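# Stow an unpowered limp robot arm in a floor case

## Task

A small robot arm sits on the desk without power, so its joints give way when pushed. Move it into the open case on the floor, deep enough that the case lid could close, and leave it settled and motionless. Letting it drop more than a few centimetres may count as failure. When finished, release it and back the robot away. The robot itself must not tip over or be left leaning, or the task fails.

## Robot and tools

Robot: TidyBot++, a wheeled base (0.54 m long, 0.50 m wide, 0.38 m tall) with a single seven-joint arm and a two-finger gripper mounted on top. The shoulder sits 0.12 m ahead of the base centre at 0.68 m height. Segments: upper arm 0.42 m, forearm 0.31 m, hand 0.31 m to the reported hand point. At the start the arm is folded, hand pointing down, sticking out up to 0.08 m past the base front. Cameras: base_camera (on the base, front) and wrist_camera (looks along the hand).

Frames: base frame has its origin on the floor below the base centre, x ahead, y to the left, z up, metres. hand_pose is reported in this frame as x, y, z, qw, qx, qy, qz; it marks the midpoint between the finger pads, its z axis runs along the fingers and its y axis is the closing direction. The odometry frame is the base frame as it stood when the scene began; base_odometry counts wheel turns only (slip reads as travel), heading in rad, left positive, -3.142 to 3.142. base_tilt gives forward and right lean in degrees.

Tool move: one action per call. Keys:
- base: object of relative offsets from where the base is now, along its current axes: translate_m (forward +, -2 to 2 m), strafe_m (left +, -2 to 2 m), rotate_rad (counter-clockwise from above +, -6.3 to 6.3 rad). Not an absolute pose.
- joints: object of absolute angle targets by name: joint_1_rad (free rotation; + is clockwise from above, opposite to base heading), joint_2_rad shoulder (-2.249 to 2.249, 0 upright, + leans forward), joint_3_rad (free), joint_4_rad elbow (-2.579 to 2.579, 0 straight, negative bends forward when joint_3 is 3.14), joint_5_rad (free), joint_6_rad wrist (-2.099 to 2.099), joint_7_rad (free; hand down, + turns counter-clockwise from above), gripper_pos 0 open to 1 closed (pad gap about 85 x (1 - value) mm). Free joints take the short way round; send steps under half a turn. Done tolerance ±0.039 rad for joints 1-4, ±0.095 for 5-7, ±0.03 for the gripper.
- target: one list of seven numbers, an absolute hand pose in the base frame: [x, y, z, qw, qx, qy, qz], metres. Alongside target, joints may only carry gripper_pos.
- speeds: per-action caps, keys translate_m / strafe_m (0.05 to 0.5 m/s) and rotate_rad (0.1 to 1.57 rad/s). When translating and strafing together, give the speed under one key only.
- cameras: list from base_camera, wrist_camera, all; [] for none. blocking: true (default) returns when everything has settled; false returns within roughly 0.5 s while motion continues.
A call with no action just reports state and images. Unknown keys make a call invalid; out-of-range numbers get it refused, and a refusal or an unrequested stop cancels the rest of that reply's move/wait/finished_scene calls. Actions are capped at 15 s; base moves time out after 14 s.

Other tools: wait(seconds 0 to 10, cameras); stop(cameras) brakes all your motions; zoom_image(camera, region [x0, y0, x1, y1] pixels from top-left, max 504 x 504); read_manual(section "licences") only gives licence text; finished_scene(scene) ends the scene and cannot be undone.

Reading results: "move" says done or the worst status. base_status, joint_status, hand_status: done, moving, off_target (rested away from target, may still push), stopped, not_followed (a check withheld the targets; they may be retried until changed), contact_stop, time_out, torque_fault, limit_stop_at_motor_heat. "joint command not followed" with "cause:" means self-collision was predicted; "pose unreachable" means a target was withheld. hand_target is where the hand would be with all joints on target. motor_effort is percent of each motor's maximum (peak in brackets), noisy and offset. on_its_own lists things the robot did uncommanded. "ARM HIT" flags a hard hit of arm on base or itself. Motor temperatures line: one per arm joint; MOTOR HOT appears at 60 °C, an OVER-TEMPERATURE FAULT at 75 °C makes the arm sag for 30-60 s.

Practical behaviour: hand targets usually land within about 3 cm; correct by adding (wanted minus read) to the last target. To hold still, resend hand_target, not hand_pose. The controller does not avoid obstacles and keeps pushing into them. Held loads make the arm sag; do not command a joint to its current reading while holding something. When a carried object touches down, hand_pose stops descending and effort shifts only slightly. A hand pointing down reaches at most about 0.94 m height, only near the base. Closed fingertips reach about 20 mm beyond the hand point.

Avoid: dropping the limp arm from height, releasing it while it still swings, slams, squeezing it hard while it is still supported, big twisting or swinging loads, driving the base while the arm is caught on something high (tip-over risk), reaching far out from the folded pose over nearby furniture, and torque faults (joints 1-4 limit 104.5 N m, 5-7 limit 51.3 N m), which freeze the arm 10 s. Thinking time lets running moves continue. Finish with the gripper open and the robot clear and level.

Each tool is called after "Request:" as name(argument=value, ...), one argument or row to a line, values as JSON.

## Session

Request:
move(
)

Scene clock: 0.00 s.
Motor temperatures (°C): [36 43 38 32 36 45 42]
base_odometry: x=+0.000 y=+0.000 heading=+0.000
base_tilt: forward=+0.1 right=+0.3
base_status: not commanded
joint_positions: joint_1_rad=+0.023 joint_2_rad=-0.330 joint_3_rad=+3.100 joint_4_rad=-2.533 joint_5_rad=+0.008 joint_6_rad=-0.846 joint_7_rad=+1.587 gripper_pos=+0.000
joint_status: not commanded
motor_effort: joint_1_rad=+1 joint_2_rad=-2 joint_3_rad=+0 joint_4_rad=+15 joint_5_rad=+0 joint_6_rad=+1 joint_7_rad=+1
hand_pose: x=+0.2646 y=+0.0006 z=+0.5840 quat_wxyz=(+0.010, +0.999, +0.019, +0.046) (m; base frame)
hand_target: x=+0.2646 y=+0.0006 z=+0.5839 quat_wxyz=(+0.010, +0.999, +0.019, +0.046) (m; base frame)
hand_status: not commanded
pictures: base_camera, wrist_camera
Images, in order (width x height): base_camera 644x364, wrist_camera 644x476.

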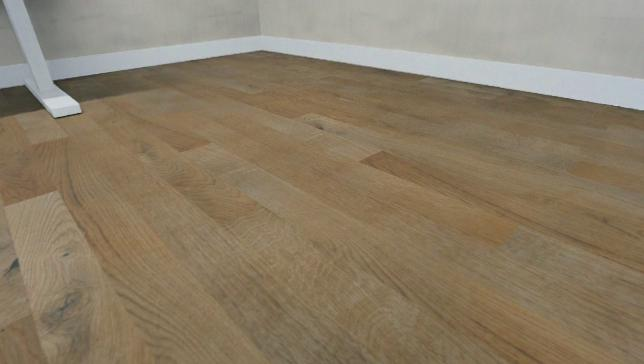

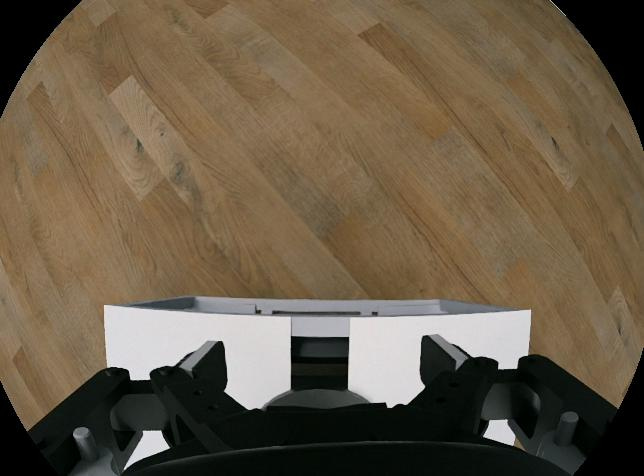

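Request:
move(
  joints={"joint_1_rad": 0, "joint_2_rad": 0, "joint_3_rad": 3.1416, "joint_4_rad": -1.2, "joint_5_rad": 0, "joint_6_rad": -0.9, "joint_7_rad": 1.5708},
  base={"rotate_rad": 0.9},
)

Request:
move(
  base={"rotate_rad": 1.0},
)

Scene clock: 7.47 s.
Motor temperatures (°C): [36 43 38 32 36 45 42]
move: done
base_odometry: x=+0.000 y=+0.000 heading=+0.900
base_tilt: forward=+0.1 right=+0.3
base_status: done
joint_positions: joint_1_rad=+0.010 joint_2_rad=-0.006 joint_3_rad=+3.128 joint_4_rad=-1.215 joint_5_rad=+0.008 joint_6_rad=-0.865 joint_7_rad=+1.587 gripper_pos=+0.000
joint_status: all done
motor_effort: joint_1_rad=+0(2) joint_2_rad=-20(20) joint_3_rad=+0(2) joint_4_rad=+21(21) joint_5_rad=+0(2) joint_6_rad=+8(8) joint_7_rad=+2(2)
hand_pose: x=+0.6830 y=+0.0017 z=+1.0640 quat_wxyz=(+0.007, +0.861, +0.009, +0.509) (m; base frame)
hand_target: x=+0.6807 y=+0.0013 z=+1.0593 quat_wxyz=(+0.000, +0.867, +0.000, +0.498) (m; base frame)
hand_status: not commanded
pictures: base_camera, wrist_camera
Images, in order (width x height): base_camera 644x364, wrist_camera 644x476.

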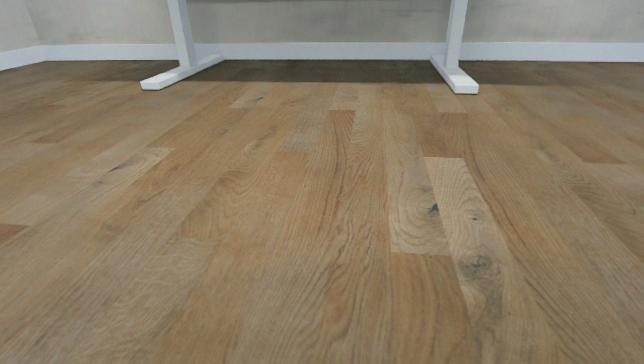

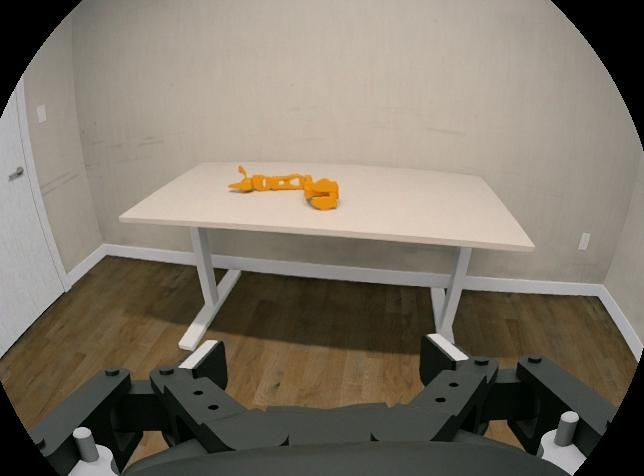

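Scene clock: 9.40 s.
Motor temperatures (°C): [36 43 38 32 36 45 42]
move: done
base_odometry: x=+0.000 y=+0.000 heading=+1.900
base_tilt: forward=+0.1 right=+0.2
base_status: done
joint_positions: joint_1_rad=-0.004 joint_2_rad=+0.009 joint_3_rad=+3.136 joint_4_rad=-1.215 joint_5_rad=+0.008 joint_6_rad=-0.865 joint_7_rad=+1.587 gripper_pos=+0.000
joint_status: not commanded
motor_effort: joint_1_rad=+0(3) joint_2_rad=-19(22) joint_3_rad=+0(3) joint_4_rad=+21(22) joint_5_rad=+0(1) joint_6_rad=+8(8) joint_7_rad=+2(2)
hand_pose: x=+0.6888 y=+0.0053 z=+1.0555 quat_wxyz=(+0.005, +0.864, +0.012, +0.503) (m; base frame)
hand_target: x=+0.6807 y=+0.0013 z=+1.0593 quat_wxyz=(+0.000, +0.867, +0.000, +0.498) (m; base frame)
hand_status: not commanded
pictures: base_camera, wrist_camera
Images, in order (width x height): base_camera 644x364, wrist_camera 644x476.

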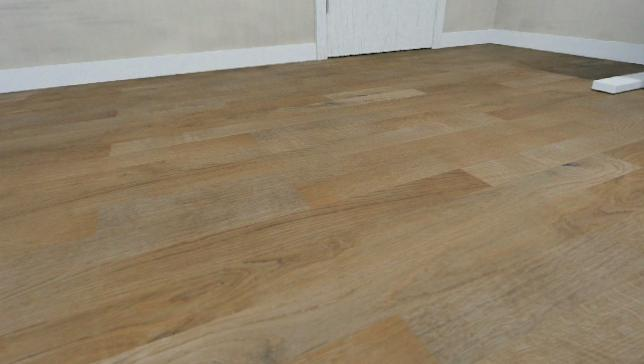

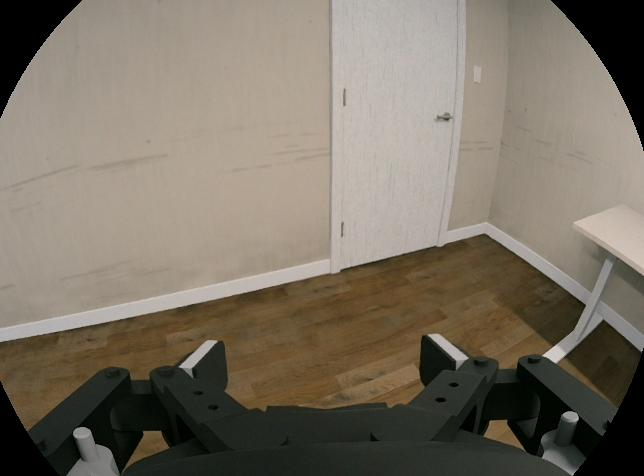

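Request:
move(
  base={"rotate_rad": 1.1},
)

Request:
move(
  base={"rotate_rad": 1.1},
)

Scene clock: 14.93 s.
Motor temperatures (°C): [36 43 38 32 36 45 42]
move: done
base_odometry: x=+0.000 y=+0.000 heading=+2.999
base_tilt: forward=+0.1 right=+0.3
base_status: done
joint_positions: joint_1_rad=-0.006 joint_2_rad=+0.011 joint_3_rad=+3.136 joint_4_rad=-1.215 joint_5_rad=+0.008 joint_6_rad=-0.865 joint_7_rad=+1.587 gripper_pos=+0.000
joint_status: not commanded
motor_effort: joint_1_rad=+0(3) joint_2_rad=-20(22) joint_3_rad=-1(3) joint_4_rad=+20(22) joint_5_rad=+0(1) joint_6_rad=+8(8) joint_7_rad=+1(2)
hand_pose: x=+0.6894 y=+0.0062 z=+1.0545 quat_wxyz=(+0.005, +0.865, +0.013, +0.502) (m; base frame)
hand_target: x=+0.6807 y=+0.0013 z=+1.0593 quat_wxyz=(+0.000, +0.867, +0.000, +0.498) (m; base frame)
hand_status: not commanded
pictures: base_camera, wrist_camera
Images, in order (width x height): base_camera 644x364, wrist_camera 644x476.

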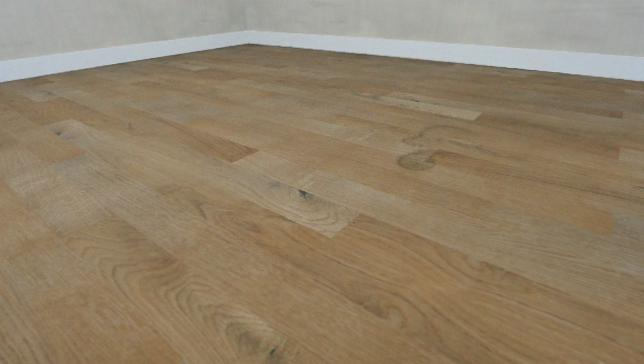

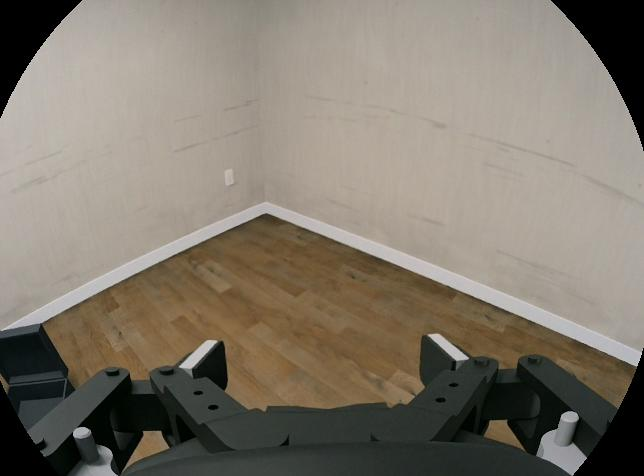

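Scene clock: 16.90 s.
Motor temperatures (°C): [36 43 38 32 36 45 42]
move: done
base_odometry: x=+0.000 y=+0.000 heading=-2.184
base_tilt: forward=+0.1 right=+0.3
base_status: done
joint_positions: joint_1_rad=-0.006 joint_2_rad=+0.011 joint_3_rad=+3.135 joint_4_rad=-1.215 joint_5_rad=+0.008 joint_6_rad=-0.865 joint_7_rad=+1.587 gripper_pos=+0.000
joint_status: not commanded
motor_effort: joint_1_rad=-1(3) joint_2_rad=-19(22) joint_3_rad=+0(3) joint_4_rad=+21(22) joint_5_rad=+0(1) joint_6_rad=+8(8) joint_7_rad=+1(2)
hand_pose: x=+0.6897 y=+0.0063 z=+1.0540 quat_wxyz=(+0.005, +0.865, +0.013, +0.501) (m; base frame)
hand_target: x=+0.6807 y=+0.0013 z=+1.0593 quat_wxyz=(+0.000, +0.867, +0.000, +0.498) (m; base frame)
hand_status: not commanded
pictures: base_camera, wrist_camera
Images, in order (width x height): base_camera 644x364, wrist_camera 644x476.

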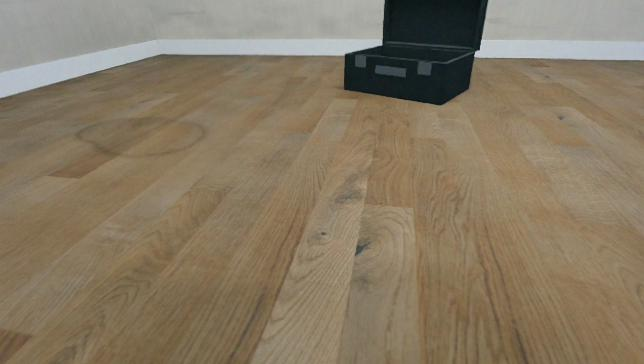

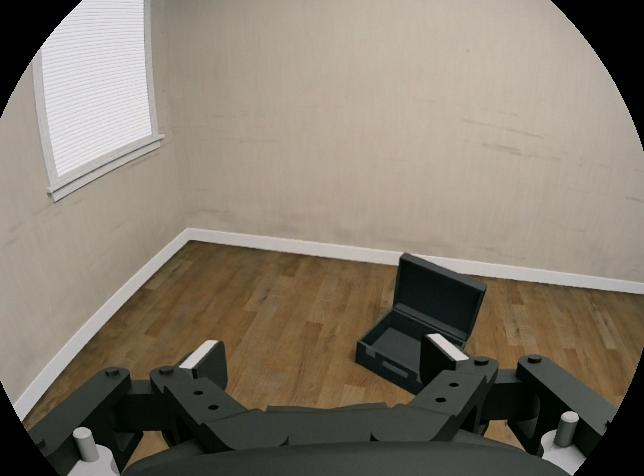

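Request:
move(
  base={"translate_m": -1.0655, "strafe_m": -0.085, "rotate_rad": 3.033},
)

Scene clock: 67.33 s.
Motor temperatures (°C): [36 42 38 33 36 45 42]
move: done
base_odometry: x=+0.544 y=+0.920 heading=+0.849
base_tilt: forward=+0.1 right=+0.3
base_status: done
joint_positions: joint_1_rad=-0.003 joint_2_rad=+0.016 joint_3_rad=+3.139 joint_4_rad=-1.214 joint_5_rad=+0.008 joint_6_rad=-0.866 joint_7_rad=+1.587 gripper_pos=+0.000
joint_status: not commanded
motor_effort: joint_1_rad=+0(3) joint_2_rad=-20(24) joint_3_rad=-1(4) joint_4_rad=+21(22) joint_5_rad=+0(1) joint_6_rad=+7(8) joint_7_rad=+1(2)
hand_pose: x=+0.6913 y=+0.0031 z=+1.0516 quat_wxyz=(+0.006, +0.866, +0.011, +0.499) (m; base frame)
hand_target: x=+0.6807 y=+0.0013 z=+1.0593 quat_wxyz=(+0.000, +0.867, +0.000, +0.498) (m; base frame)
hand_status: not commanded
pictures: base_camera, wrist_camera
Images, in order (width x height): base_camera 644x364, wrist_camera 644x476.

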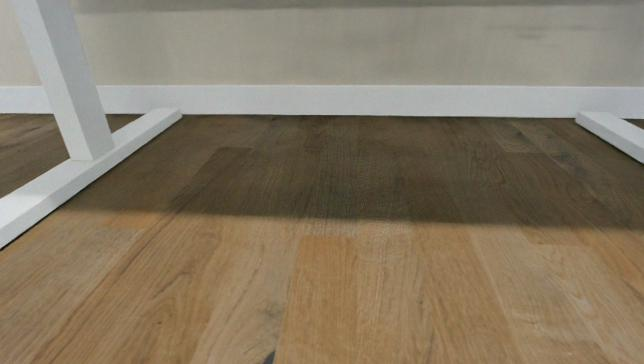

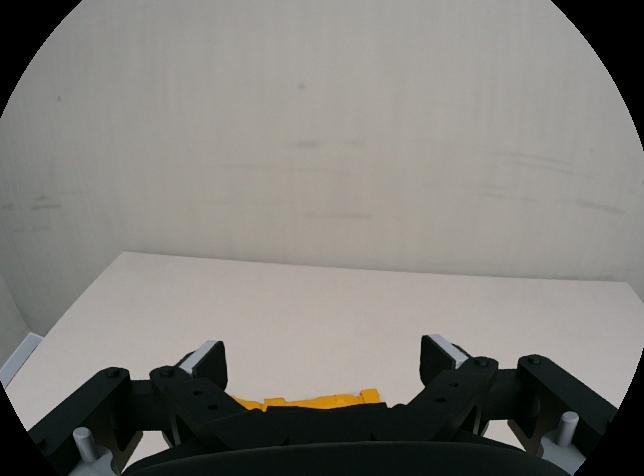

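Request:
move(
  joints={"joint_1_rad": 0, "joint_2_rad": 0.206, "joint_3_rad": 3.1416, "joint_4_rad": -1.018, "joint_5_rad": 0, "joint_6_rad": -1.918, "joint_7_rad": 1.5708},
)

Scene clock: 83.27 s.
Motor temperatures (°C): [36 42 38 33 36 45 42]
move: done
base_odometry: x=+0.544 y=+0.920 heading=+0.849
base_tilt: forward=+0.1 right=+0.3
base_status: not commanded
joint_positions: joint_1_rad=-0.003 joint_2_rad=+0.211 joint_3_rad=+3.139 joint_4_rad=-1.035 joint_5_rad=+0.008 joint_6_rad=-1.877 joint_7_rad=+1.587 gripper_pos=+0.000
joint_status: all done
motor_effort: joint_1_rad=-1(2) joint_2_rad=-23(25) joint_3_rad=-1(2) joint_4_rad=+16(21) joint_5_rad=+0(1) joint_6_rad=+1(8) joint_7_rad=+2(3)
hand_pose: x=+0.5109 y=+0.0014 z=+0.8824 quat_wxyz=(+0.003, +1.000, +0.010, +0.010) (m; base frame)
hand_target: x=+0.5006 y=+0.0013 z=+0.8892 quat_wxyz=(+0.000, +1.000, +0.000, +0.000) (m; base frame)
hand_status: not commanded
pictures: base_camera, wrist_camera
Images, in order (width x height): base_camera 644x364, wrist_camera 644x476.

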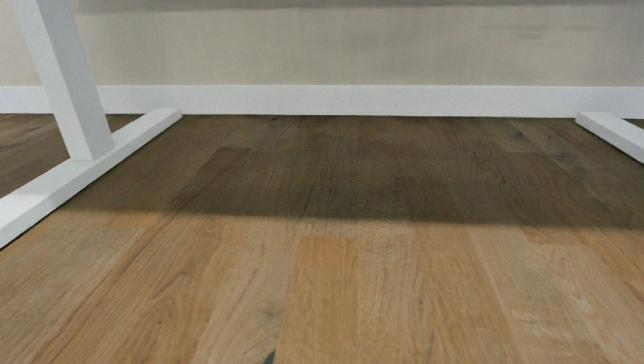

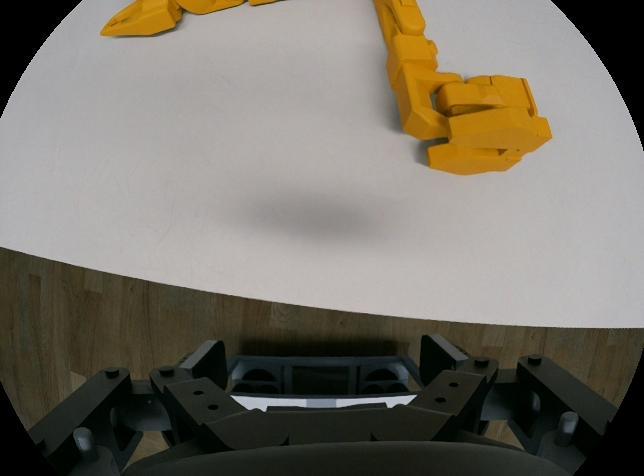

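Request:
move(
  joints={"joint_1_rad": 0, "joint_2_rad": 0.05, "joint_3_rad": 3.1416, "joint_4_rad": -1.098, "joint_5_rad": 0, "joint_6_rad": -2.02, "joint_7_rad": 1.5708},
  base={"translate_m": 0.2, "rotate_rad": -0.05},
  speeds={"translate_m": 0.25},
)

Scene clock: 119.97 s.
Motor temperatures (°C): [36 42 38 33 36 45 42]
move: done
base_odometry: x=+0.676 y=+1.071 heading=+0.799
base_tilt: forward=+0.1 right=+0.3
base_status: done
joint_positions: joint_1_rad=+0.003 joint_2_rad=+0.062 joint_3_rad=+3.142 joint_4_rad=-1.075 joint_5_rad=+0.008 joint_6_rad=-1.985 joint_7_rad=+1.587 gripper_pos=+0.000
joint_status: all done
motor_effort: joint_1_rad=+0(2) joint_2_rad=-17(26) joint_3_rad=+0(2) joint_4_rad=+16(18) joint_5_rad=+0(2) joint_6_rad=+1(2) joint_7_rad=+0(2)
hand_pose: x=+0.4367 y=-0.0020 z=+0.9226 quat_wxyz=(+0.004, +1.000, +0.005, +0.010) (m; base frame)
hand_target: x=+0.4185 y=+0.0013 z=+0.9198 quat_wxyz=(+0.000, +1.000, +0.000, -0.013) (m; base frame)
hand_status: not commanded
pictures: base_camera, wrist_camera
Images, in order (width x height): base_camera 644x364, wrist_camera 644x476.

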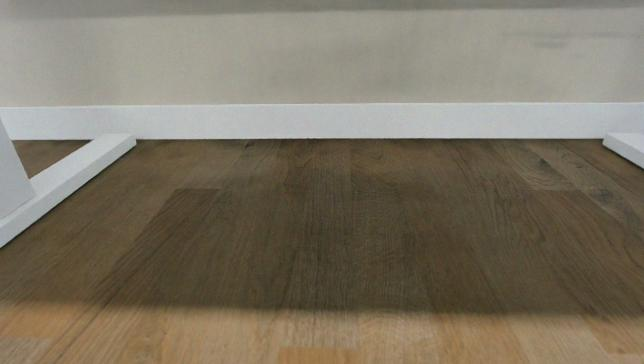

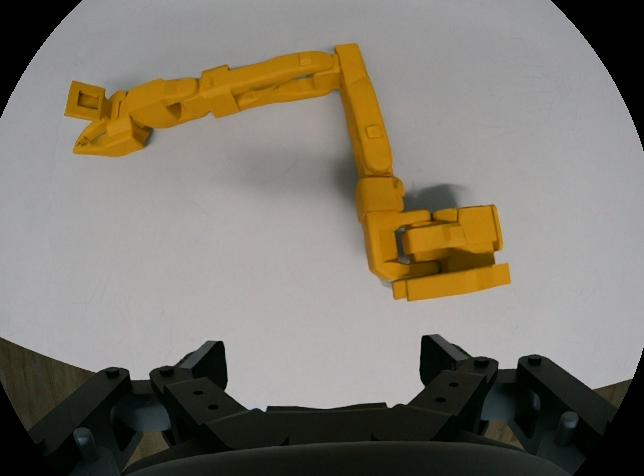

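Request:
move(
  joints={"joint_1_rad": 0.067, "joint_2_rad": 0.486, "joint_3_rad": 3.1416, "joint_4_rad": -0.618, "joint_5_rad": 0, "joint_6_rad": -2.08, "joint_7_rad": 1.842},
  cameras=["wrist_camera"],
)

Scene clock: 193.27 s.
Motor temperatures (°C): [36 42 38 32 36 45 42]
move: done
base_odometry: x=+0.676 y=+1.071 heading=+0.799
base_tilt: forward=+0.1 right=+0.3
base_status: not commanded
joint_positions: joint_1_rad=+0.055 joint_2_rad=+0.501 joint_3_rad=+3.142 joint_4_rad=-0.637 joint_5_rad=+0.008 joint_6_rad=-2.040 joint_7_rad=+1.759 gripper_pos=+0.000
joint_status: all done
motor_effort: joint_1_rad=+0(1) joint_2_rad=-32(34) joint_3_rad=-1(2) joint_4_rad=+16(17) joint_5_rad=+0(1) joint_6_rad=+1(2) joint_7_rad=+1(2)
hand_pose: x=+0.5943 y=-0.0271 z=+0.8718 quat_wxyz=(+0.001, +0.998, +0.065, -0.018) (m; base frame)
hand_target: x=+0.5821 y=-0.0297 z=+0.8843 quat_wxyz=(-0.004, +0.995, +0.102, -0.021) (m; base frame)
hand_status: not commanded
pictures: wrist_camera
Images, in order (width x height): wrist_camera 644x476.

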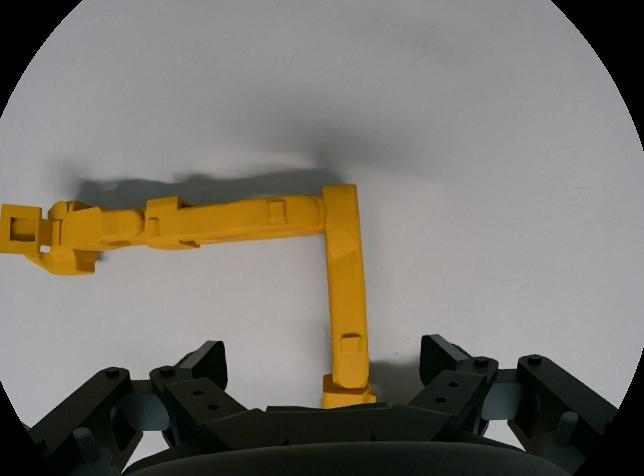

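Request:
move(
  joints={"joint_1_rad": 0.10, "joint_2_rad": 0.415, "joint_3_rad": 3.1416, "joint_4_rad": -1.015, "joint_5_rad": 0, "joint_6_rad": -1.69, "joint_7_rad": 1.92},
  cameras=["wrist_camera"],
)

Scene clock: 216.77 s.
Motor temperatures (°C): [36 42 38 32 36 45 42]
move: done
base_odometry: x=+0.676 y=+1.071 heading=+0.799
base_tilt: forward=+0.1 right=+0.3
base_status: not commanded
joint_positions: joint_1_rad=+0.087 joint_2_rad=+0.442 joint_3_rad=+3.142 joint_4_rad=-0.990 joint_5_rad=+0.008 joint_6_rad=-1.732 joint_7_rad=+1.838 gripper_pos=+0.000
joint_status: all done
motor_effort: joint_1_rad=+0(1) joint_2_rad=-31(33) joint_3_rad=+0(2) joint_4_rad=+17(18) joint_5_rad=+0(1) joint_6_rad=+0(1) joint_7_rad=+1(2)
hand_pose: x=+0.6014 y=-0.0435 z=+0.7945 quat_wxyz=(+0.002, +0.996, +0.089, -0.011) (m; base frame)
hand_target: x=+0.6043 y=-0.0473 z=+0.7997 quat_wxyz=(+0.002, +0.992, +0.124, +0.011) (m; base frame)
hand_status: not commanded
pictures: wrist_camera
Images, in order (width x height): wrist_camera 644x476.

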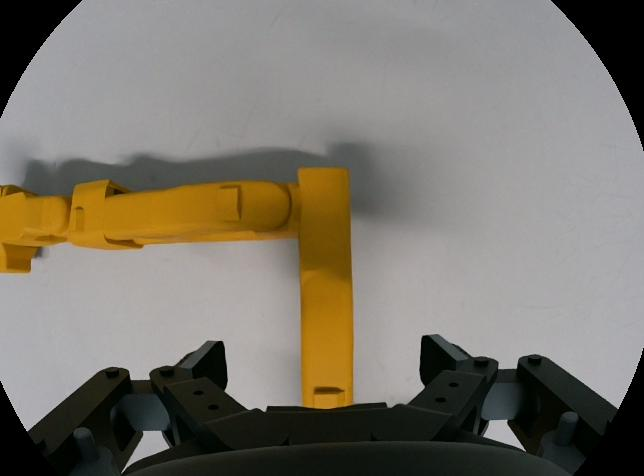

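Request:
move(
  joints={"joint_1_rad": 0.10, "joint_2_rad": 0.389, "joint_3_rad": 3.1416, "joint_4_rad": -1.222, "joint_5_rad": 0, "joint_6_rad": -1.485, "joint_7_rad": 1.92},
  cameras=["wrist_camera"],
)

Scene clock: 228.07 s.
Motor temperatures (°C): [36 42 38 32 36 45 42]
move: done
base_odometry: x=+0.676 y=+1.071 heading=+0.799
base_tilt: forward=+0.1 right=+0.3
base_status: not commanded
joint_positions: joint_1_rad=+0.087 joint_2_rad=+0.416 joint_3_rad=+3.142 joint_4_rad=-1.198 joint_5_rad=+0.008 joint_6_rad=-1.528 joint_7_rad=+1.839 gripper_pos=+0.000
joint_status: all done
motor_effort: joint_1_rad=+0(1) joint_2_rad=-30(33) joint_3_rad=-1(2) joint_4_rad=+17(18) joint_5_rad=+0(1) joint_6_rad=+0(1) joint_7_rad=+1(3)
hand_pose: x=+0.6011 y=-0.0435 z=+0.7420 quat_wxyz=(+0.004, +0.996, +0.090, -0.001) (m; base frame)
hand_target: x=+0.6046 y=-0.0474 z=+0.7475 quat_wxyz=(+0.005, +0.992, +0.124, +0.022) (m; base frame)
hand_status: not commanded
pictures: wrist_camera
Images, in order (width x height): wrist_camera 644x476.

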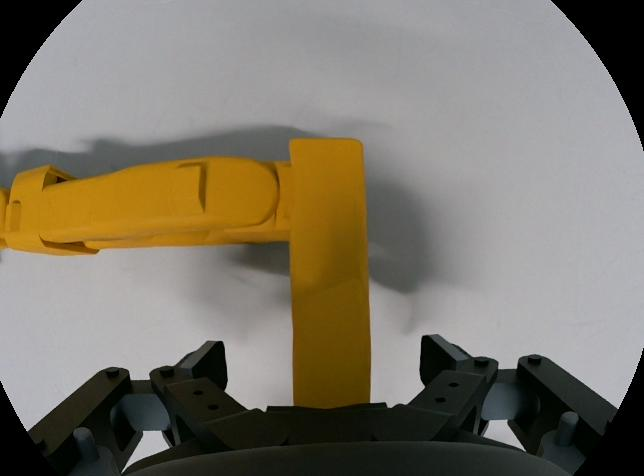

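Request:
move(
  joints={"gripper_pos": 0.72},
  cameras=["wrist_camera"],
)

Request:
move(
  joints={"gripper_pos": 1.0},
  cameras=["wrist_camera"],
)

Scene clock: 233.23 s.
Motor temperatures (°C): [36 42 38 32 36 45 42]
move: done
base_odometry: x=+0.676 y=+1.071 heading=+0.799
base_tilt: forward=+0.1 right=+0.3
base_status: not commanded
joint_positions: joint_1_rad=+0.089 joint_2_rad=+0.415 joint_3_rad=+3.142 joint_4_rad=-1.198 joint_5_rad=+0.008 joint_6_rad=-1.523 joint_7_rad=+1.839 gripper_pos=+0.720
joint_status: all done
motor_effort: joint_1_rad=+0(2) joint_2_rad=-30(32) joint_3_rad=+0(2) joint_4_rad=+18(18) joint_5_rad=+0(1) joint_6_rad=+0(1) joint_7_rad=+1(1)
hand_pose: x=+0.6023 y=-0.0446 z=+0.7423 quat_wxyz=(+0.004, +0.996, +0.089, +0.002) (m; base frame)
hand_target: x=+0.6046 y=-0.0474 z=+0.7475 quat_wxyz=(+0.005, +0.992, +0.124, +0.022) (m; base frame)
hand_status: not commanded
pictures: wrist_camera
Images, in order (width x height): wrist_camera 644x476.

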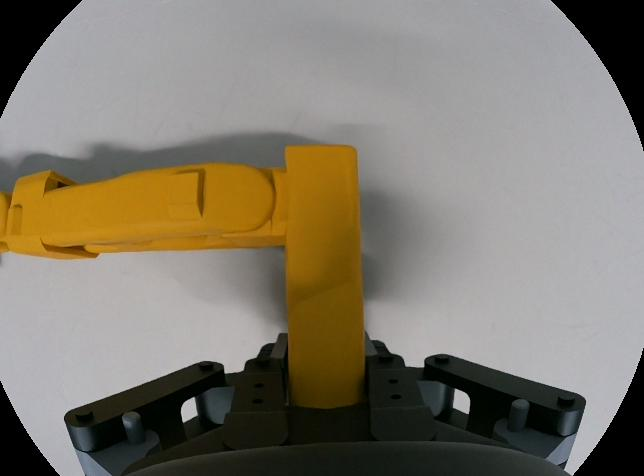

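Scene clock: 233.90 s.
Motor temperatures (°C): [36 42 38 32 36 45 42]
move: off_target
base_odometry: x=+0.676 y=+1.071 heading=+0.799
base_tilt: forward=+0.1 right=+0.3
base_status: not commanded
joint_positions: joint_1_rad=+0.090 joint_2_rad=+0.414 joint_3_rad=+3.142 joint_4_rad=-1.198 joint_5_rad=+0.008 joint_6_rad=-1.523 joint_7_rad=+1.839 gripper_pos=+0.753
joint_status: gripper_pos off_target (ended at +0.753, target +1.000)
motor_effort: joint_1_rad=+0(1) joint_2_rad=-31(32) joint_3_rad=-2(2) joint_4_rad=+17(18) joint_5_rad=+1(1) joint_6_rad=+0(1) joint_7_rad=+2(2)
hand_pose: x=+0.6024 y=-0.0447 z=+0.7427 quat_wxyz=(+0.004, +0.996, +0.089, +0.003) (m; base frame)
hand_target: x=+0.6046 y=-0.0474 z=+0.7475 quat_wxyz=(+0.005, +0.992, +0.124, +0.022) (m; base frame)
hand_status: not commanded
pictures: wrist_camera
Images, in order (width x height): wrist_camera 644x476.

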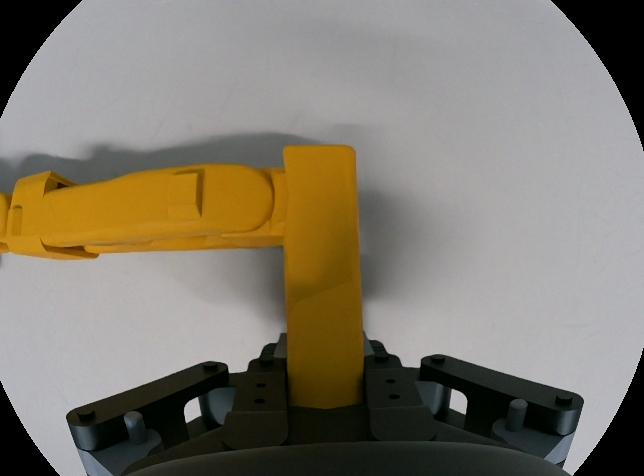

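Request:
move(
  joints={"joint_1_rad": 0.10, "joint_2_rad": 0.33, "joint_3_rad": 3.1416, "joint_4_rad": -0.93, "joint_5_rad": 0, "joint_6_rad": -1.80, "joint_7_rad": 1.92},
  cameras=["wrist_camera"],
)

Scene clock: 247.63 s.
Motor temperatures (°C): [36 42 38 32 36 45 42]
move: off_target
base_odometry: x=+0.676 y=+1.071 heading=+0.799
base_tilt: forward=+0.1 right=+0.3
base_status: not commanded
joint_positions: joint_1_rad=+0.090 joint_2_rad=+0.370 joint_3_rad=+3.142 joint_4_rad=-0.959 joint_5_rad=+0.008 joint_6_rad=-1.759 joint_7_rad=+1.842 gripper_pos=+0.753
joint_status: joint_2_rad off_target (ended at +0.370, target +0.330); the others done
motor_effort: joint_1_rad=+0(1) joint_2_rad=-34(39) joint_3_rad=-1(2) joint_4_rad=+21(23) joint_5_rad=-1(2) joint_6_rad=+1(2) joint_7_rad=+1(2)
hand_pose: x=+0.5909 y=-0.0437 z=+0.8383 quat_wxyz=(+0.009, +0.996, +0.089, +0.025) (m; base frame)
hand_target: x=+0.5778 y=-0.0447 z=+0.8657 quat_wxyz=(+0.009, +0.991, +0.124, +0.040) (m; base frame)
hand_status: not commanded
pictures: wrist_camera
Images, in order (width x height): wrist_camera 644x476.

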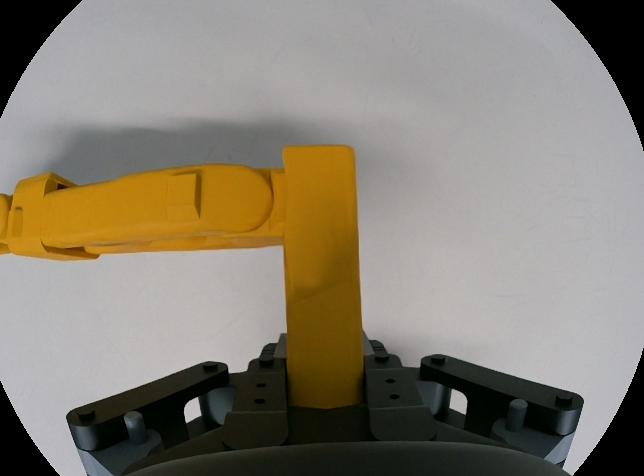

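Request:
move(
  base={"translate_m": -0.42},
  speeds={"translate_m": 0.35},
  cameras=["wrist_camera"],
)

Request:
move(
  joints={"joint_1_rad": 0.0, "joint_2_rad": 0.10, "joint_3_rad": 3.1416, "joint_4_rad": -1.72, "joint_5_rad": 0, "joint_6_rad": -1.27, "joint_7_rad": 1.55},
)

Scene clock: 270.23 s.
Motor temperatures (°C): [36 43 38 32 36 45 42]
move: done
base_odometry: x=+0.383 y=+0.770 heading=+0.799
base_tilt: forward=+0.1 right=+0.3
base_status: done
joint_positions: joint_1_rad=+0.095 joint_2_rad=+0.368 joint_3_rad=+3.142 joint_4_rad=-0.958 joint_5_rad=+0.008 joint_6_rad=-1.773 joint_7_rad=+1.842 gripper_pos=+0.753
joint_status: not commanded
motor_effort: joint_1_rad=+0(4) joint_2_rad=-34(38) joint_3_rad=+0(4) joint_4_rad=+20(22) joint_5_rad=-1(3) joint_6_rad=+1(2) joint_7_rad=+2(2)
hand_pose: x=+0.5864 y=-0.0457 z=+0.8397 quat_wxyz=(+0.008, +0.996, +0.087, +0.020) (m; base frame)
hand_target: x=+0.5778 y=-0.0447 z=+0.8657 quat_wxyz=(+0.009, +0.991, +0.124, +0.040) (m; base frame)
hand_status: not commanded
pictures: wrist_camera
Images, in order (width x height): wrist_camera 644x476.

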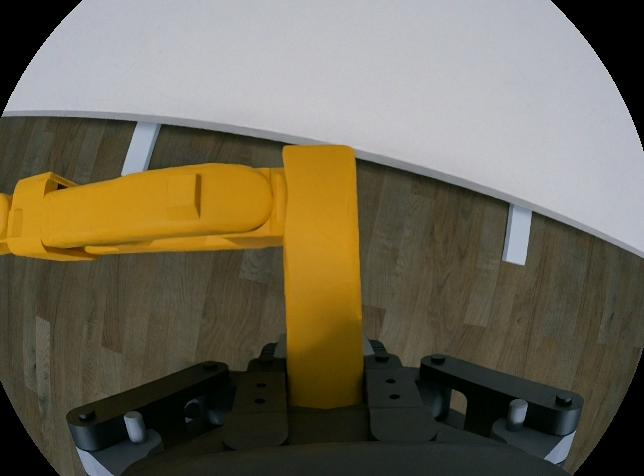

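Scene clock: 272.57 s.
Motor temperatures (°C): [36 43 38 32 36 45 42]
move: off_target
base_odometry: x=+0.383 y=+0.770 heading=+0.799
base_tilt: forward=+0.1 right=+0.3
base_status: not commanded
joint_positions: joint_1_rad=+0.013 joint_2_rad=+0.145 joint_3_rad=+3.142 joint_4_rad=-1.712 joint_5_rad=+0.008 joint_6_rad=-1.310 joint_7_rad=+1.632 gripper_pos=+0.753
joint_status: joint_2_rad off_target (ended at +0.145, target +0.100); the others done
motor_effort: joint_1_rad=+0(1) joint_2_rad=-24(34) joint_3_rad=-2(2) joint_4_rad=+20(21) joint_5_rad=-1(2) joint_6_rad=+0(1) joint_7_rad=+1(3)
hand_pose: x=+0.4736 y=-0.0057 z=+0.6984 quat_wxyz=(+0.003, +1.000, +0.025, -0.013) (m; base frame)
hand_target: x=+0.4817 y=+0.0013 z=+0.7121 quat_wxyz=(+0.000, +1.000, -0.010, +0.026) (m; base frame)
hand_status: not commanded
pictures: base_camera, wrist_camera
Images, in order (width x height): base_camera 644x364, wrist_camera 644x476.

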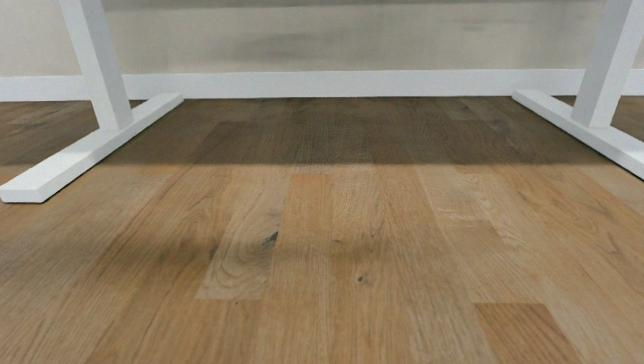

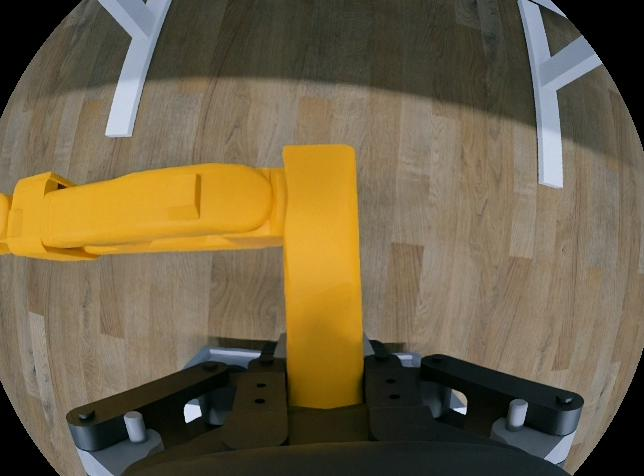

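Request:
move(
  base={"translate_m": 0.135},
  speeds={"translate_m": 0.15},
  joints={"joint_2_rad": 0.10, "joint_7_rad": 1.30},
)

Scene clock: 293.27 s.
Motor temperatures (°C): [36 43 38 32 36 45 42]
move: done
base_odometry: x=+0.477 y=+0.867 heading=+0.799
base_tilt: forward=+0.1 right=+0.3
base_status: done
joint_positions: joint_1_rad=+0.008 joint_2_rad=+0.135 joint_3_rad=+3.142 joint_4_rad=-1.720 joint_5_rad=+0.008 joint_6_rad=-1.301 joint_7_rad=+1.366 gripper_pos=+0.753
joint_status: all done
motor_effort: joint_1_rad=-1(1) joint_2_rad=-24(27) joint_3_rad=+0(2) joint_4_rad=+20(22) joint_5_rad=-1(3) joint_6_rad=+0(3) joint_7_rad=+1(2)
hand_pose: x=+0.4728 y=-0.0039 z=+0.6994 quat_wxyz=(+0.004, +0.994, -0.105, -0.007) (m; base frame)
hand_target: x=+0.4817 y=+0.0013 z=+0.7121 quat_wxyz=(-0.003, +0.991, -0.135, +0.026) (m; base frame)
hand_status: not commanded
pictures: base_camera, wrist_camera
Images, in order (width x height): base_camera 644x364, wrist_camera 644x476.

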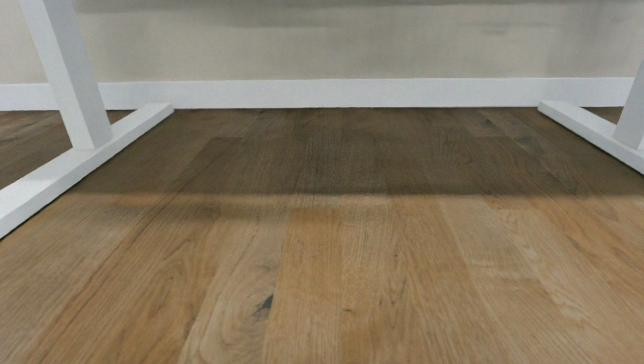

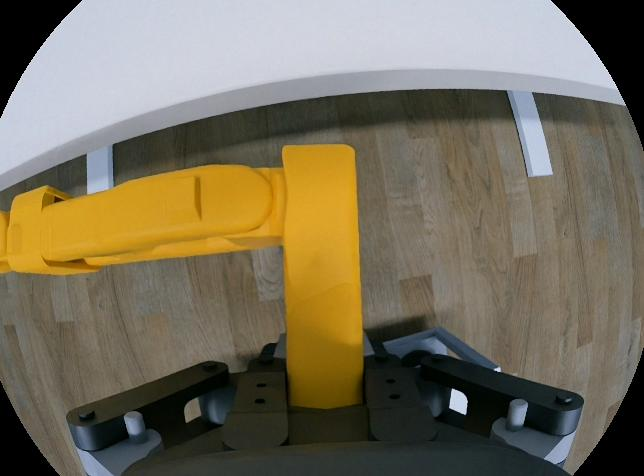

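Request:
move(
  joints={"joint_7_rad": 1.08},
  cameras=["wrist_camera"],
)

Request:
move(
  joints={"joint_7_rad": 0.88},
  cameras=["wrist_camera"],
)

Scene clock: 302.23 s.
Motor temperatures (°C): [36 43 38 32 36 45 42]
move: done
base_odometry: x=+0.477 y=+0.867 heading=+0.799
base_tilt: forward=+0.1 right=+0.3
base_status: not commanded
joint_positions: joint_1_rad=+0.000 joint_2_rad=+0.135 joint_3_rad=+3.140 joint_4_rad=-1.724 joint_5_rad=+0.008 joint_6_rad=-1.300 joint_7_rad=+1.150 gripper_pos=+0.753
joint_status: all done
motor_effort: joint_1_rad=+1(2) joint_2_rad=-24(25) joint_3_rad=+1(2) joint_4_rad=+21(22) joint_5_rad=-1(2) joint_6_rad=+2(4) joint_7_rad=+0(2)
hand_pose: x=+0.4716 y=-0.0004 z=+0.6983 quat_wxyz=(+0.005, +0.978, -0.207, -0.008) (m; base frame)
hand_target: x=+0.4817 y=+0.0013 z=+0.7121 quat_wxyz=(-0.006, +0.970, -0.243, +0.025) (m; base frame)
hand_status: not commanded
pictures: wrist_camera
Images, in order (width x height): wrist_camera 644x476.

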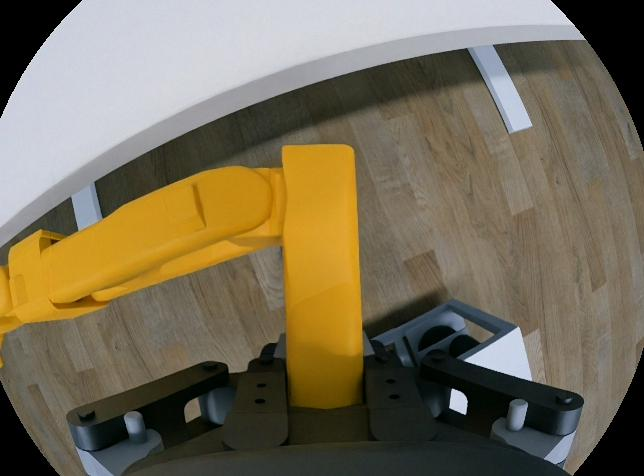

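Scene clock: 302.87 s.
Motor temperatures (°C): [36 43 38 32 36 45 42]
move: done
base_odometry: x=+0.477 y=+0.867 heading=+0.799
base_tilt: forward=+0.1 right=+0.3
base_status: not commanded
joint_positions: joint_1_rad=-0.001 joint_2_rad=+0.135 joint_3_rad=+3.140 joint_4_rad=-1.725 joint_5_rad=+0.008 joint_6_rad=-1.299 joint_7_rad=+0.945 gripper_pos=+0.753
joint_status: all done
motor_effort: joint_1_rad=+1(2) joint_2_rad=-24(25) joint_3_rad=+0(2) joint_4_rad=+21(23) joint_5_rad=-1(2) joint_6_rad=+2(3) joint_7_rad=+0(3)
hand_pose: x=+0.4716 y=+0.0002 z=+0.6980 quat_wxyz=(+0.006, +0.952, -0.305, -0.007) (m; base frame)
hand_target: x=+0.4817 y=+0.0013 z=+0.7121 quat_wxyz=(-0.009, +0.941, -0.338, +0.024) (m; base frame)
hand_status: not commanded
pictures: wrist_camera
Images, in order (width x height): wrist_camera 644x476.

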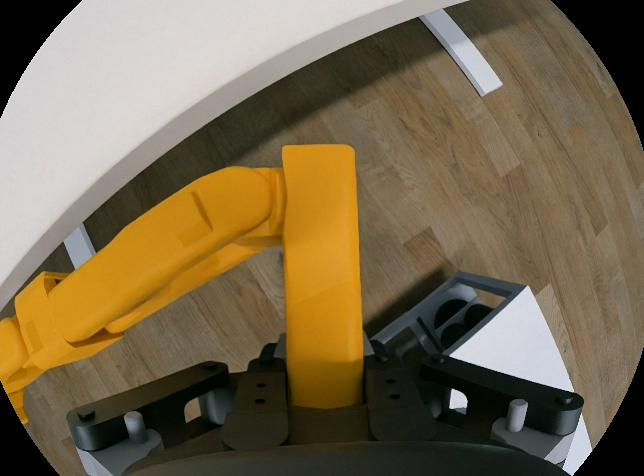

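Request:
move(
  joints={"joint_7_rad": 0.68},
  cameras=[],
)

Request:
move(
  joints={"joint_7_rad": 0.48},
  cameras=["wrist_camera"],
)

Scene clock: 306.27 s.
Motor temperatures (°C): [36 43 38 32 36 45 42]
move: done
base_odometry: x=+0.477 y=+0.867 heading=+0.799
base_tilt: forward=+0.1 right=+0.3
base_status: not commanded
joint_positions: joint_1_rad=-0.002 joint_2_rad=+0.135 joint_3_rad=+3.140 joint_4_rad=-1.725 joint_5_rad=+0.008 joint_6_rad=-1.299 joint_7_rad=+0.744 gripper_pos=+0.753
joint_status: all done
motor_effort: joint_1_rad=+1(2) joint_2_rad=-24(25) joint_3_rad=+1(2) joint_4_rad=+21(23) joint_5_rad=-1(2) joint_6_rad=+2(3) joint_7_rad=+0(1)
hand_pose: x=+0.4717 y=+0.0005 z=+0.6980 quat_wxyz=(+0.007, +0.917, -0.399, -0.006) (m; base frame)
hand_target: x=+0.4817 y=+0.0013 z=+0.7121 quat_wxyz=(-0.011, +0.902, -0.431, +0.023) (m; base frame)
hand_status: not commanded
pictures: none
No camera images: "cameras" was empty.

Scene clock: 307.17 s.
Motor temperatures (°C): [36 43 38 32 36 45 42]
move: done
base_odometry: x=+0.477 y=+0.867 heading=+0.799
base_tilt: forward=+0.1 right=+0.3
base_status: not commanded
joint_positions: joint_1_rad=-0.002 joint_2_rad=+0.135 joint_3_rad=+3.140 joint_4_rad=-1.725 joint_5_rad=+0.008 joint_6_rad=-1.299 joint_7_rad=+0.543 gripper_pos=+0.753
joint_status: all done
motor_effort: joint_1_rad=+0(2) joint_2_rad=-24(25) joint_3_rad=+1(2) joint_4_rad=+21(22) joint_5_rad=-1(1) joint_6_rad=+1(3) joint_7_rad=+0(2)
hand_pose: x=+0.4717 y=+0.0006 z=+0.6980 quat_wxyz=(+0.007, +0.872, -0.489, -0.005) (m; base frame)
hand_target: x=+0.4817 y=+0.0013 z=+0.7121 quat_wxyz=(-0.013, +0.855, -0.519, +0.022) (m; base frame)
hand_status: not commanded
pictures: wrist_camera
Images, in order (width x height): wrist_camera 644x476.

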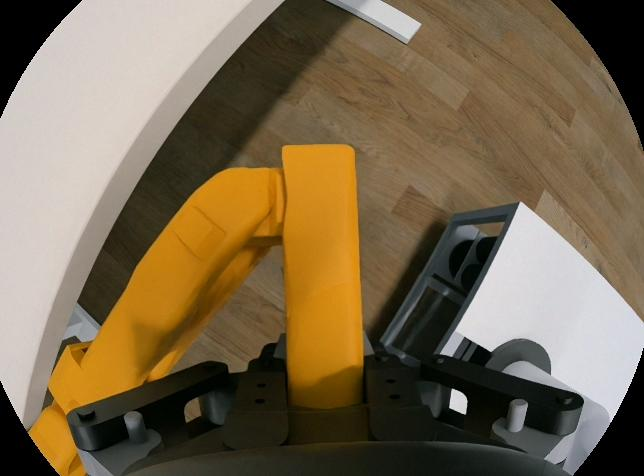

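Request:
move(
  base={"translate_m": 0.03},
  speeds={"translate_m": 0.06},
  cameras=["wrist_camera"],
)

Request:
move(
  joints={"joint_7_rad": 0.30},
  cameras=["wrist_camera"],
)

Scene clock: 313.53 s.
Motor temperatures (°C): [36 43 38 32 36 45 42]
move: done
base_odometry: x=+0.498 y=+0.888 heading=+0.799
base_tilt: forward=+0.1 right=+0.3
base_status: done
joint_positions: joint_1_rad=-0.002 joint_2_rad=+0.134 joint_3_rad=+3.140 joint_4_rad=-1.727 joint_5_rad=+0.008 joint_6_rad=-1.297 joint_7_rad=+0.543 gripper_pos=+0.753
joint_status: not commanded
motor_effort: joint_1_rad=+0(1) joint_2_rad=-24(27) joint_3_rad=+0(1) joint_4_rad=+20(23) joint_5_rad=-1(2) joint_6_rad=+0(4) joint_7_rad=+1(2)
hand_pose: x=+0.4715 y=+0.0006 z=+0.6978 quat_wxyz=(+0.007, +0.872, -0.489, -0.005) (m; base frame)
hand_target: x=+0.4817 y=+0.0013 z=+0.7121 quat_wxyz=(-0.013, +0.855, -0.519, +0.022) (m; base frame)
hand_status: not commanded
pictures: wrist_camera
Images, in order (width x height): wrist_camera 644x476.

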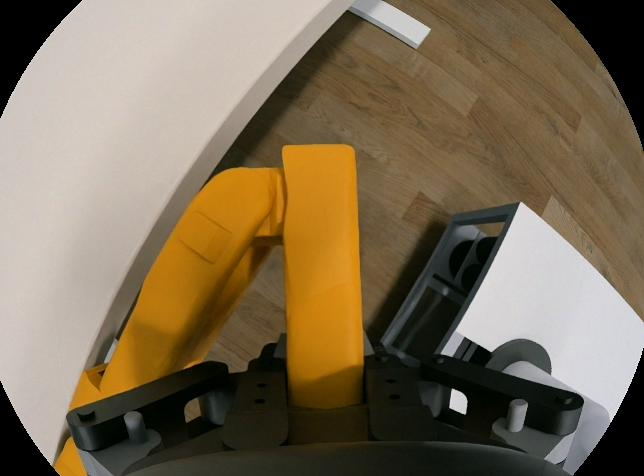

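Scene clock: 314.43 s.
Motor temperatures (°C): [36 43 38 32 36 45 42]
move: done
base_odometry: x=+0.497 y=+0.888 heading=+0.799
base_tilt: forward=+0.1 right=+0.3
base_status: not commanded
joint_positions: joint_1_rad=-0.004 joint_2_rad=+0.133 joint_3_rad=+3.138 joint_4_rad=-1.729 joint_5_rad=+0.008 joint_6_rad=-1.297 joint_7_rad=+0.371 gripper_pos=+0.754
joint_status: all done
motor_effort: joint_1_rad=+1(3) joint_2_rad=-23(24) joint_3_rad=+1(3) joint_4_rad=+21(24) joint_5_rad=-1(2) joint_6_rad=+3(6) joint_7_rad=-1(2)
hand_pose: x=+0.4706 y=+0.0016 z=+0.6974 quat_wxyz=(+0.008, +0.828, -0.561, -0.005) (m; base frame)
hand_target: x=+0.4817 y=+0.0013 z=+0.7121 quat_wxyz=(-0.015, +0.805, -0.593, +0.021) (m; base frame)
hand_status: not commanded
pictures: wrist_camera
Images, in order (width x height): wrist_camera 644x476.

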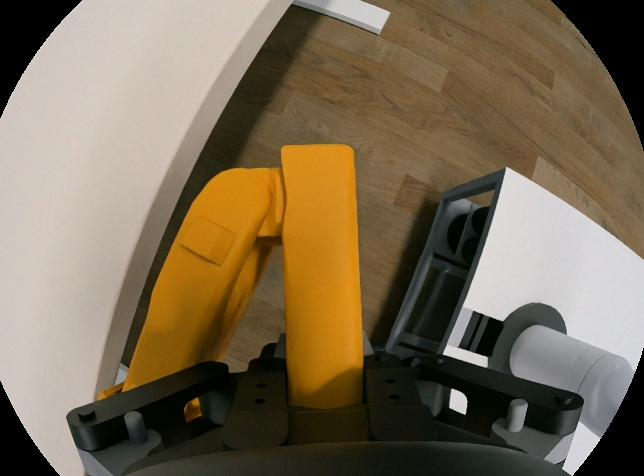

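Request:
move(
  joints={"joint_7_rad": 0.20},
  cameras=["wrist_camera"],
)

Scene clock: 319.63 s.
Motor temperatures (°C): [36 43 38 32 36 45 42]
move: done
base_odometry: x=+0.497 y=+0.888 heading=+0.799
base_tilt: forward=+0.1 right=+0.3
base_status: not commanded
joint_positions: joint_1_rad=-0.008 joint_2_rad=+0.132 joint_3_rad=+3.134 joint_4_rad=-1.734 joint_5_rad=+0.008 joint_6_rad=-1.296 joint_7_rad=+0.281 gripper_pos=+0.754
joint_status: all done
motor_effort: joint_1_rad=+1(4) joint_2_rad=-23(24) joint_3_rad=+1(4) joint_4_rad=+22(24) joint_5_rad=-1(1) joint_6_rad=+3(7) joint_7_rad=-1(3)
hand_pose: x=+0.4686 y=+0.0045 z=+0.6962 quat_wxyz=(+0.009, +0.804, -0.594, -0.006) (m; base frame)
hand_target: x=+0.4817 y=+0.0013 z=+0.7121 quat_wxyz=(-0.016, +0.774, -0.633, +0.020) (m; base frame)
hand_status: not commanded
pictures: wrist_camera
Images, in order (width x height): wrist_camera 644x476.

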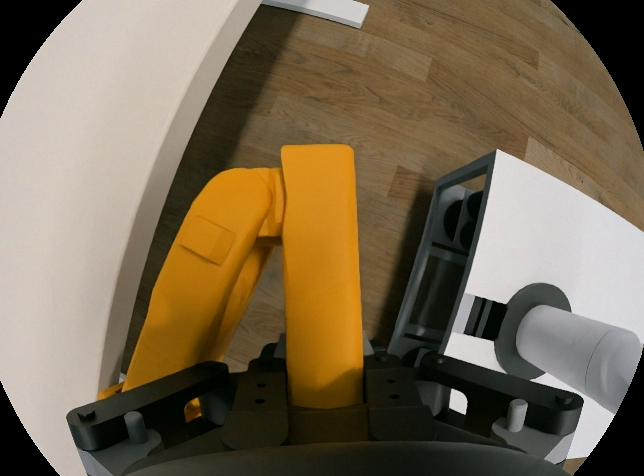

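Request:
move(
  base={"translate_m": -0.45},
  speeds={"translate_m": 0.3},
  cameras=["wrist_camera"],
)

Request:
move(
  base={"translate_m": -1.265, "strafe_m": -0.473, "rotate_rad": 2.84},
  speeds={"translate_m": 0.4, "rotate_rad": 0.8},
)

Scene clock: 339.23 s.
Motor temperatures (°C): [36 42 38 32 36 45 42]
move: done
base_odometry: x=+0.184 y=+0.566 heading=+0.799
base_tilt: forward=+0.1 right=+0.3
base_status: done
joint_positions: joint_1_rad=-0.005 joint_2_rad=+0.130 joint_3_rad=+3.137 joint_4_rad=-1.734 joint_5_rad=+0.008 joint_6_rad=-1.284 joint_7_rad=+0.273 gripper_pos=+0.754
joint_status: not commanded
motor_effort: joint_1_rad=+0(2) joint_2_rad=-24(28) joint_3_rad=+0(3) joint_4_rad=+20(23) joint_5_rad=-1(2) joint_6_rad=+0(3) joint_7_rad=+1(2)
hand_pose: x=+0.4726 y=+0.0024 z=+0.6970 quat_wxyz=(+0.005, +0.800, -0.600, +0.000) (m; base frame)
hand_target: x=+0.4817 y=+0.0013 z=+0.7121 quat_wxyz=(-0.016, +0.774, -0.633, +0.020) (m; base frame)
hand_status: not commanded
pictures: wrist_camera
Images, in order (width x height): wrist_camera 644x476.

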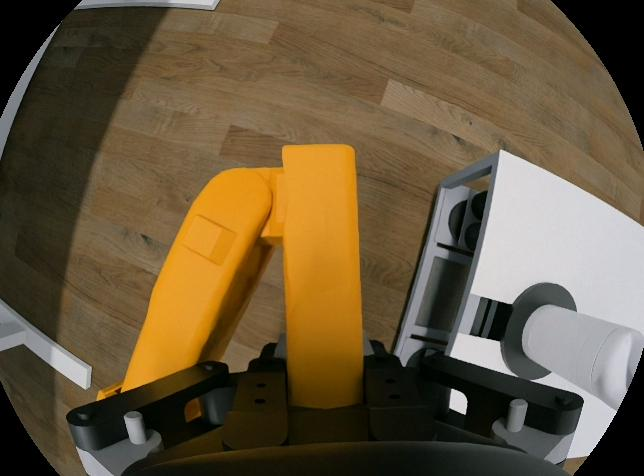

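Scene clock: 343.83 s.
Motor temperatures (°C): [36 42 38 32 36 45 42]
move: done
base_odometry: x=-0.359 y=-0.671 heading=-2.643
base_tilt: forward=+0.1 right=+0.3
base_status: done
joint_positions: joint_1_rad=-0.003 joint_2_rad=+0.136 joint_3_rad=+3.139 joint_4_rad=-1.734 joint_5_rad=+0.008 joint_6_rad=-1.284 joint_7_rad=+0.273 gripper_pos=+0.754
joint_status: not commanded
motor_effort: joint_1_rad=+0(3) joint_2_rad=-24(27) joint_3_rad=-1(3) joint_4_rad=+20(21) joint_5_rad=-1(2) joint_6_rad=+1(1) joint_7_rad=+0(2)
hand_pose: x=+0.4727 y=+0.0011 z=+0.6950 quat_wxyz=(+0.006, +0.799, -0.601, -0.002) (m; base frame)
hand_target: x=+0.4817 y=+0.0013 z=+0.7121 quat_wxyz=(-0.016, +0.774, -0.633, +0.020) (m; base frame)
hand_status: not commanded
pictures: base_camera, wrist_camera
Images, in order (width x height): base_camera 644x364, wrist_camera 644x476.

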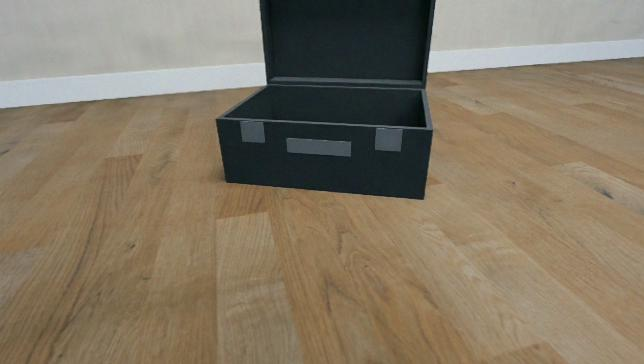

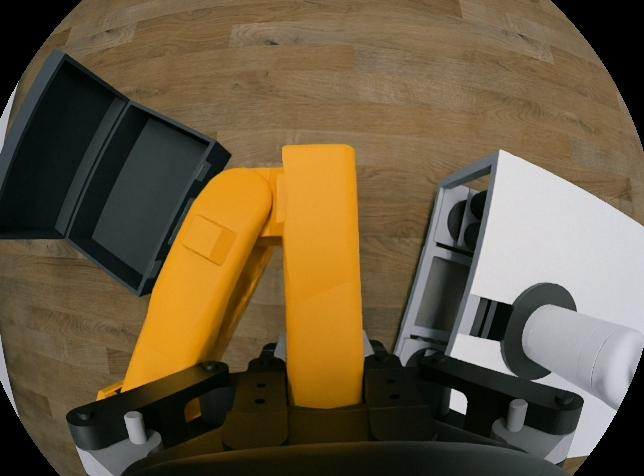

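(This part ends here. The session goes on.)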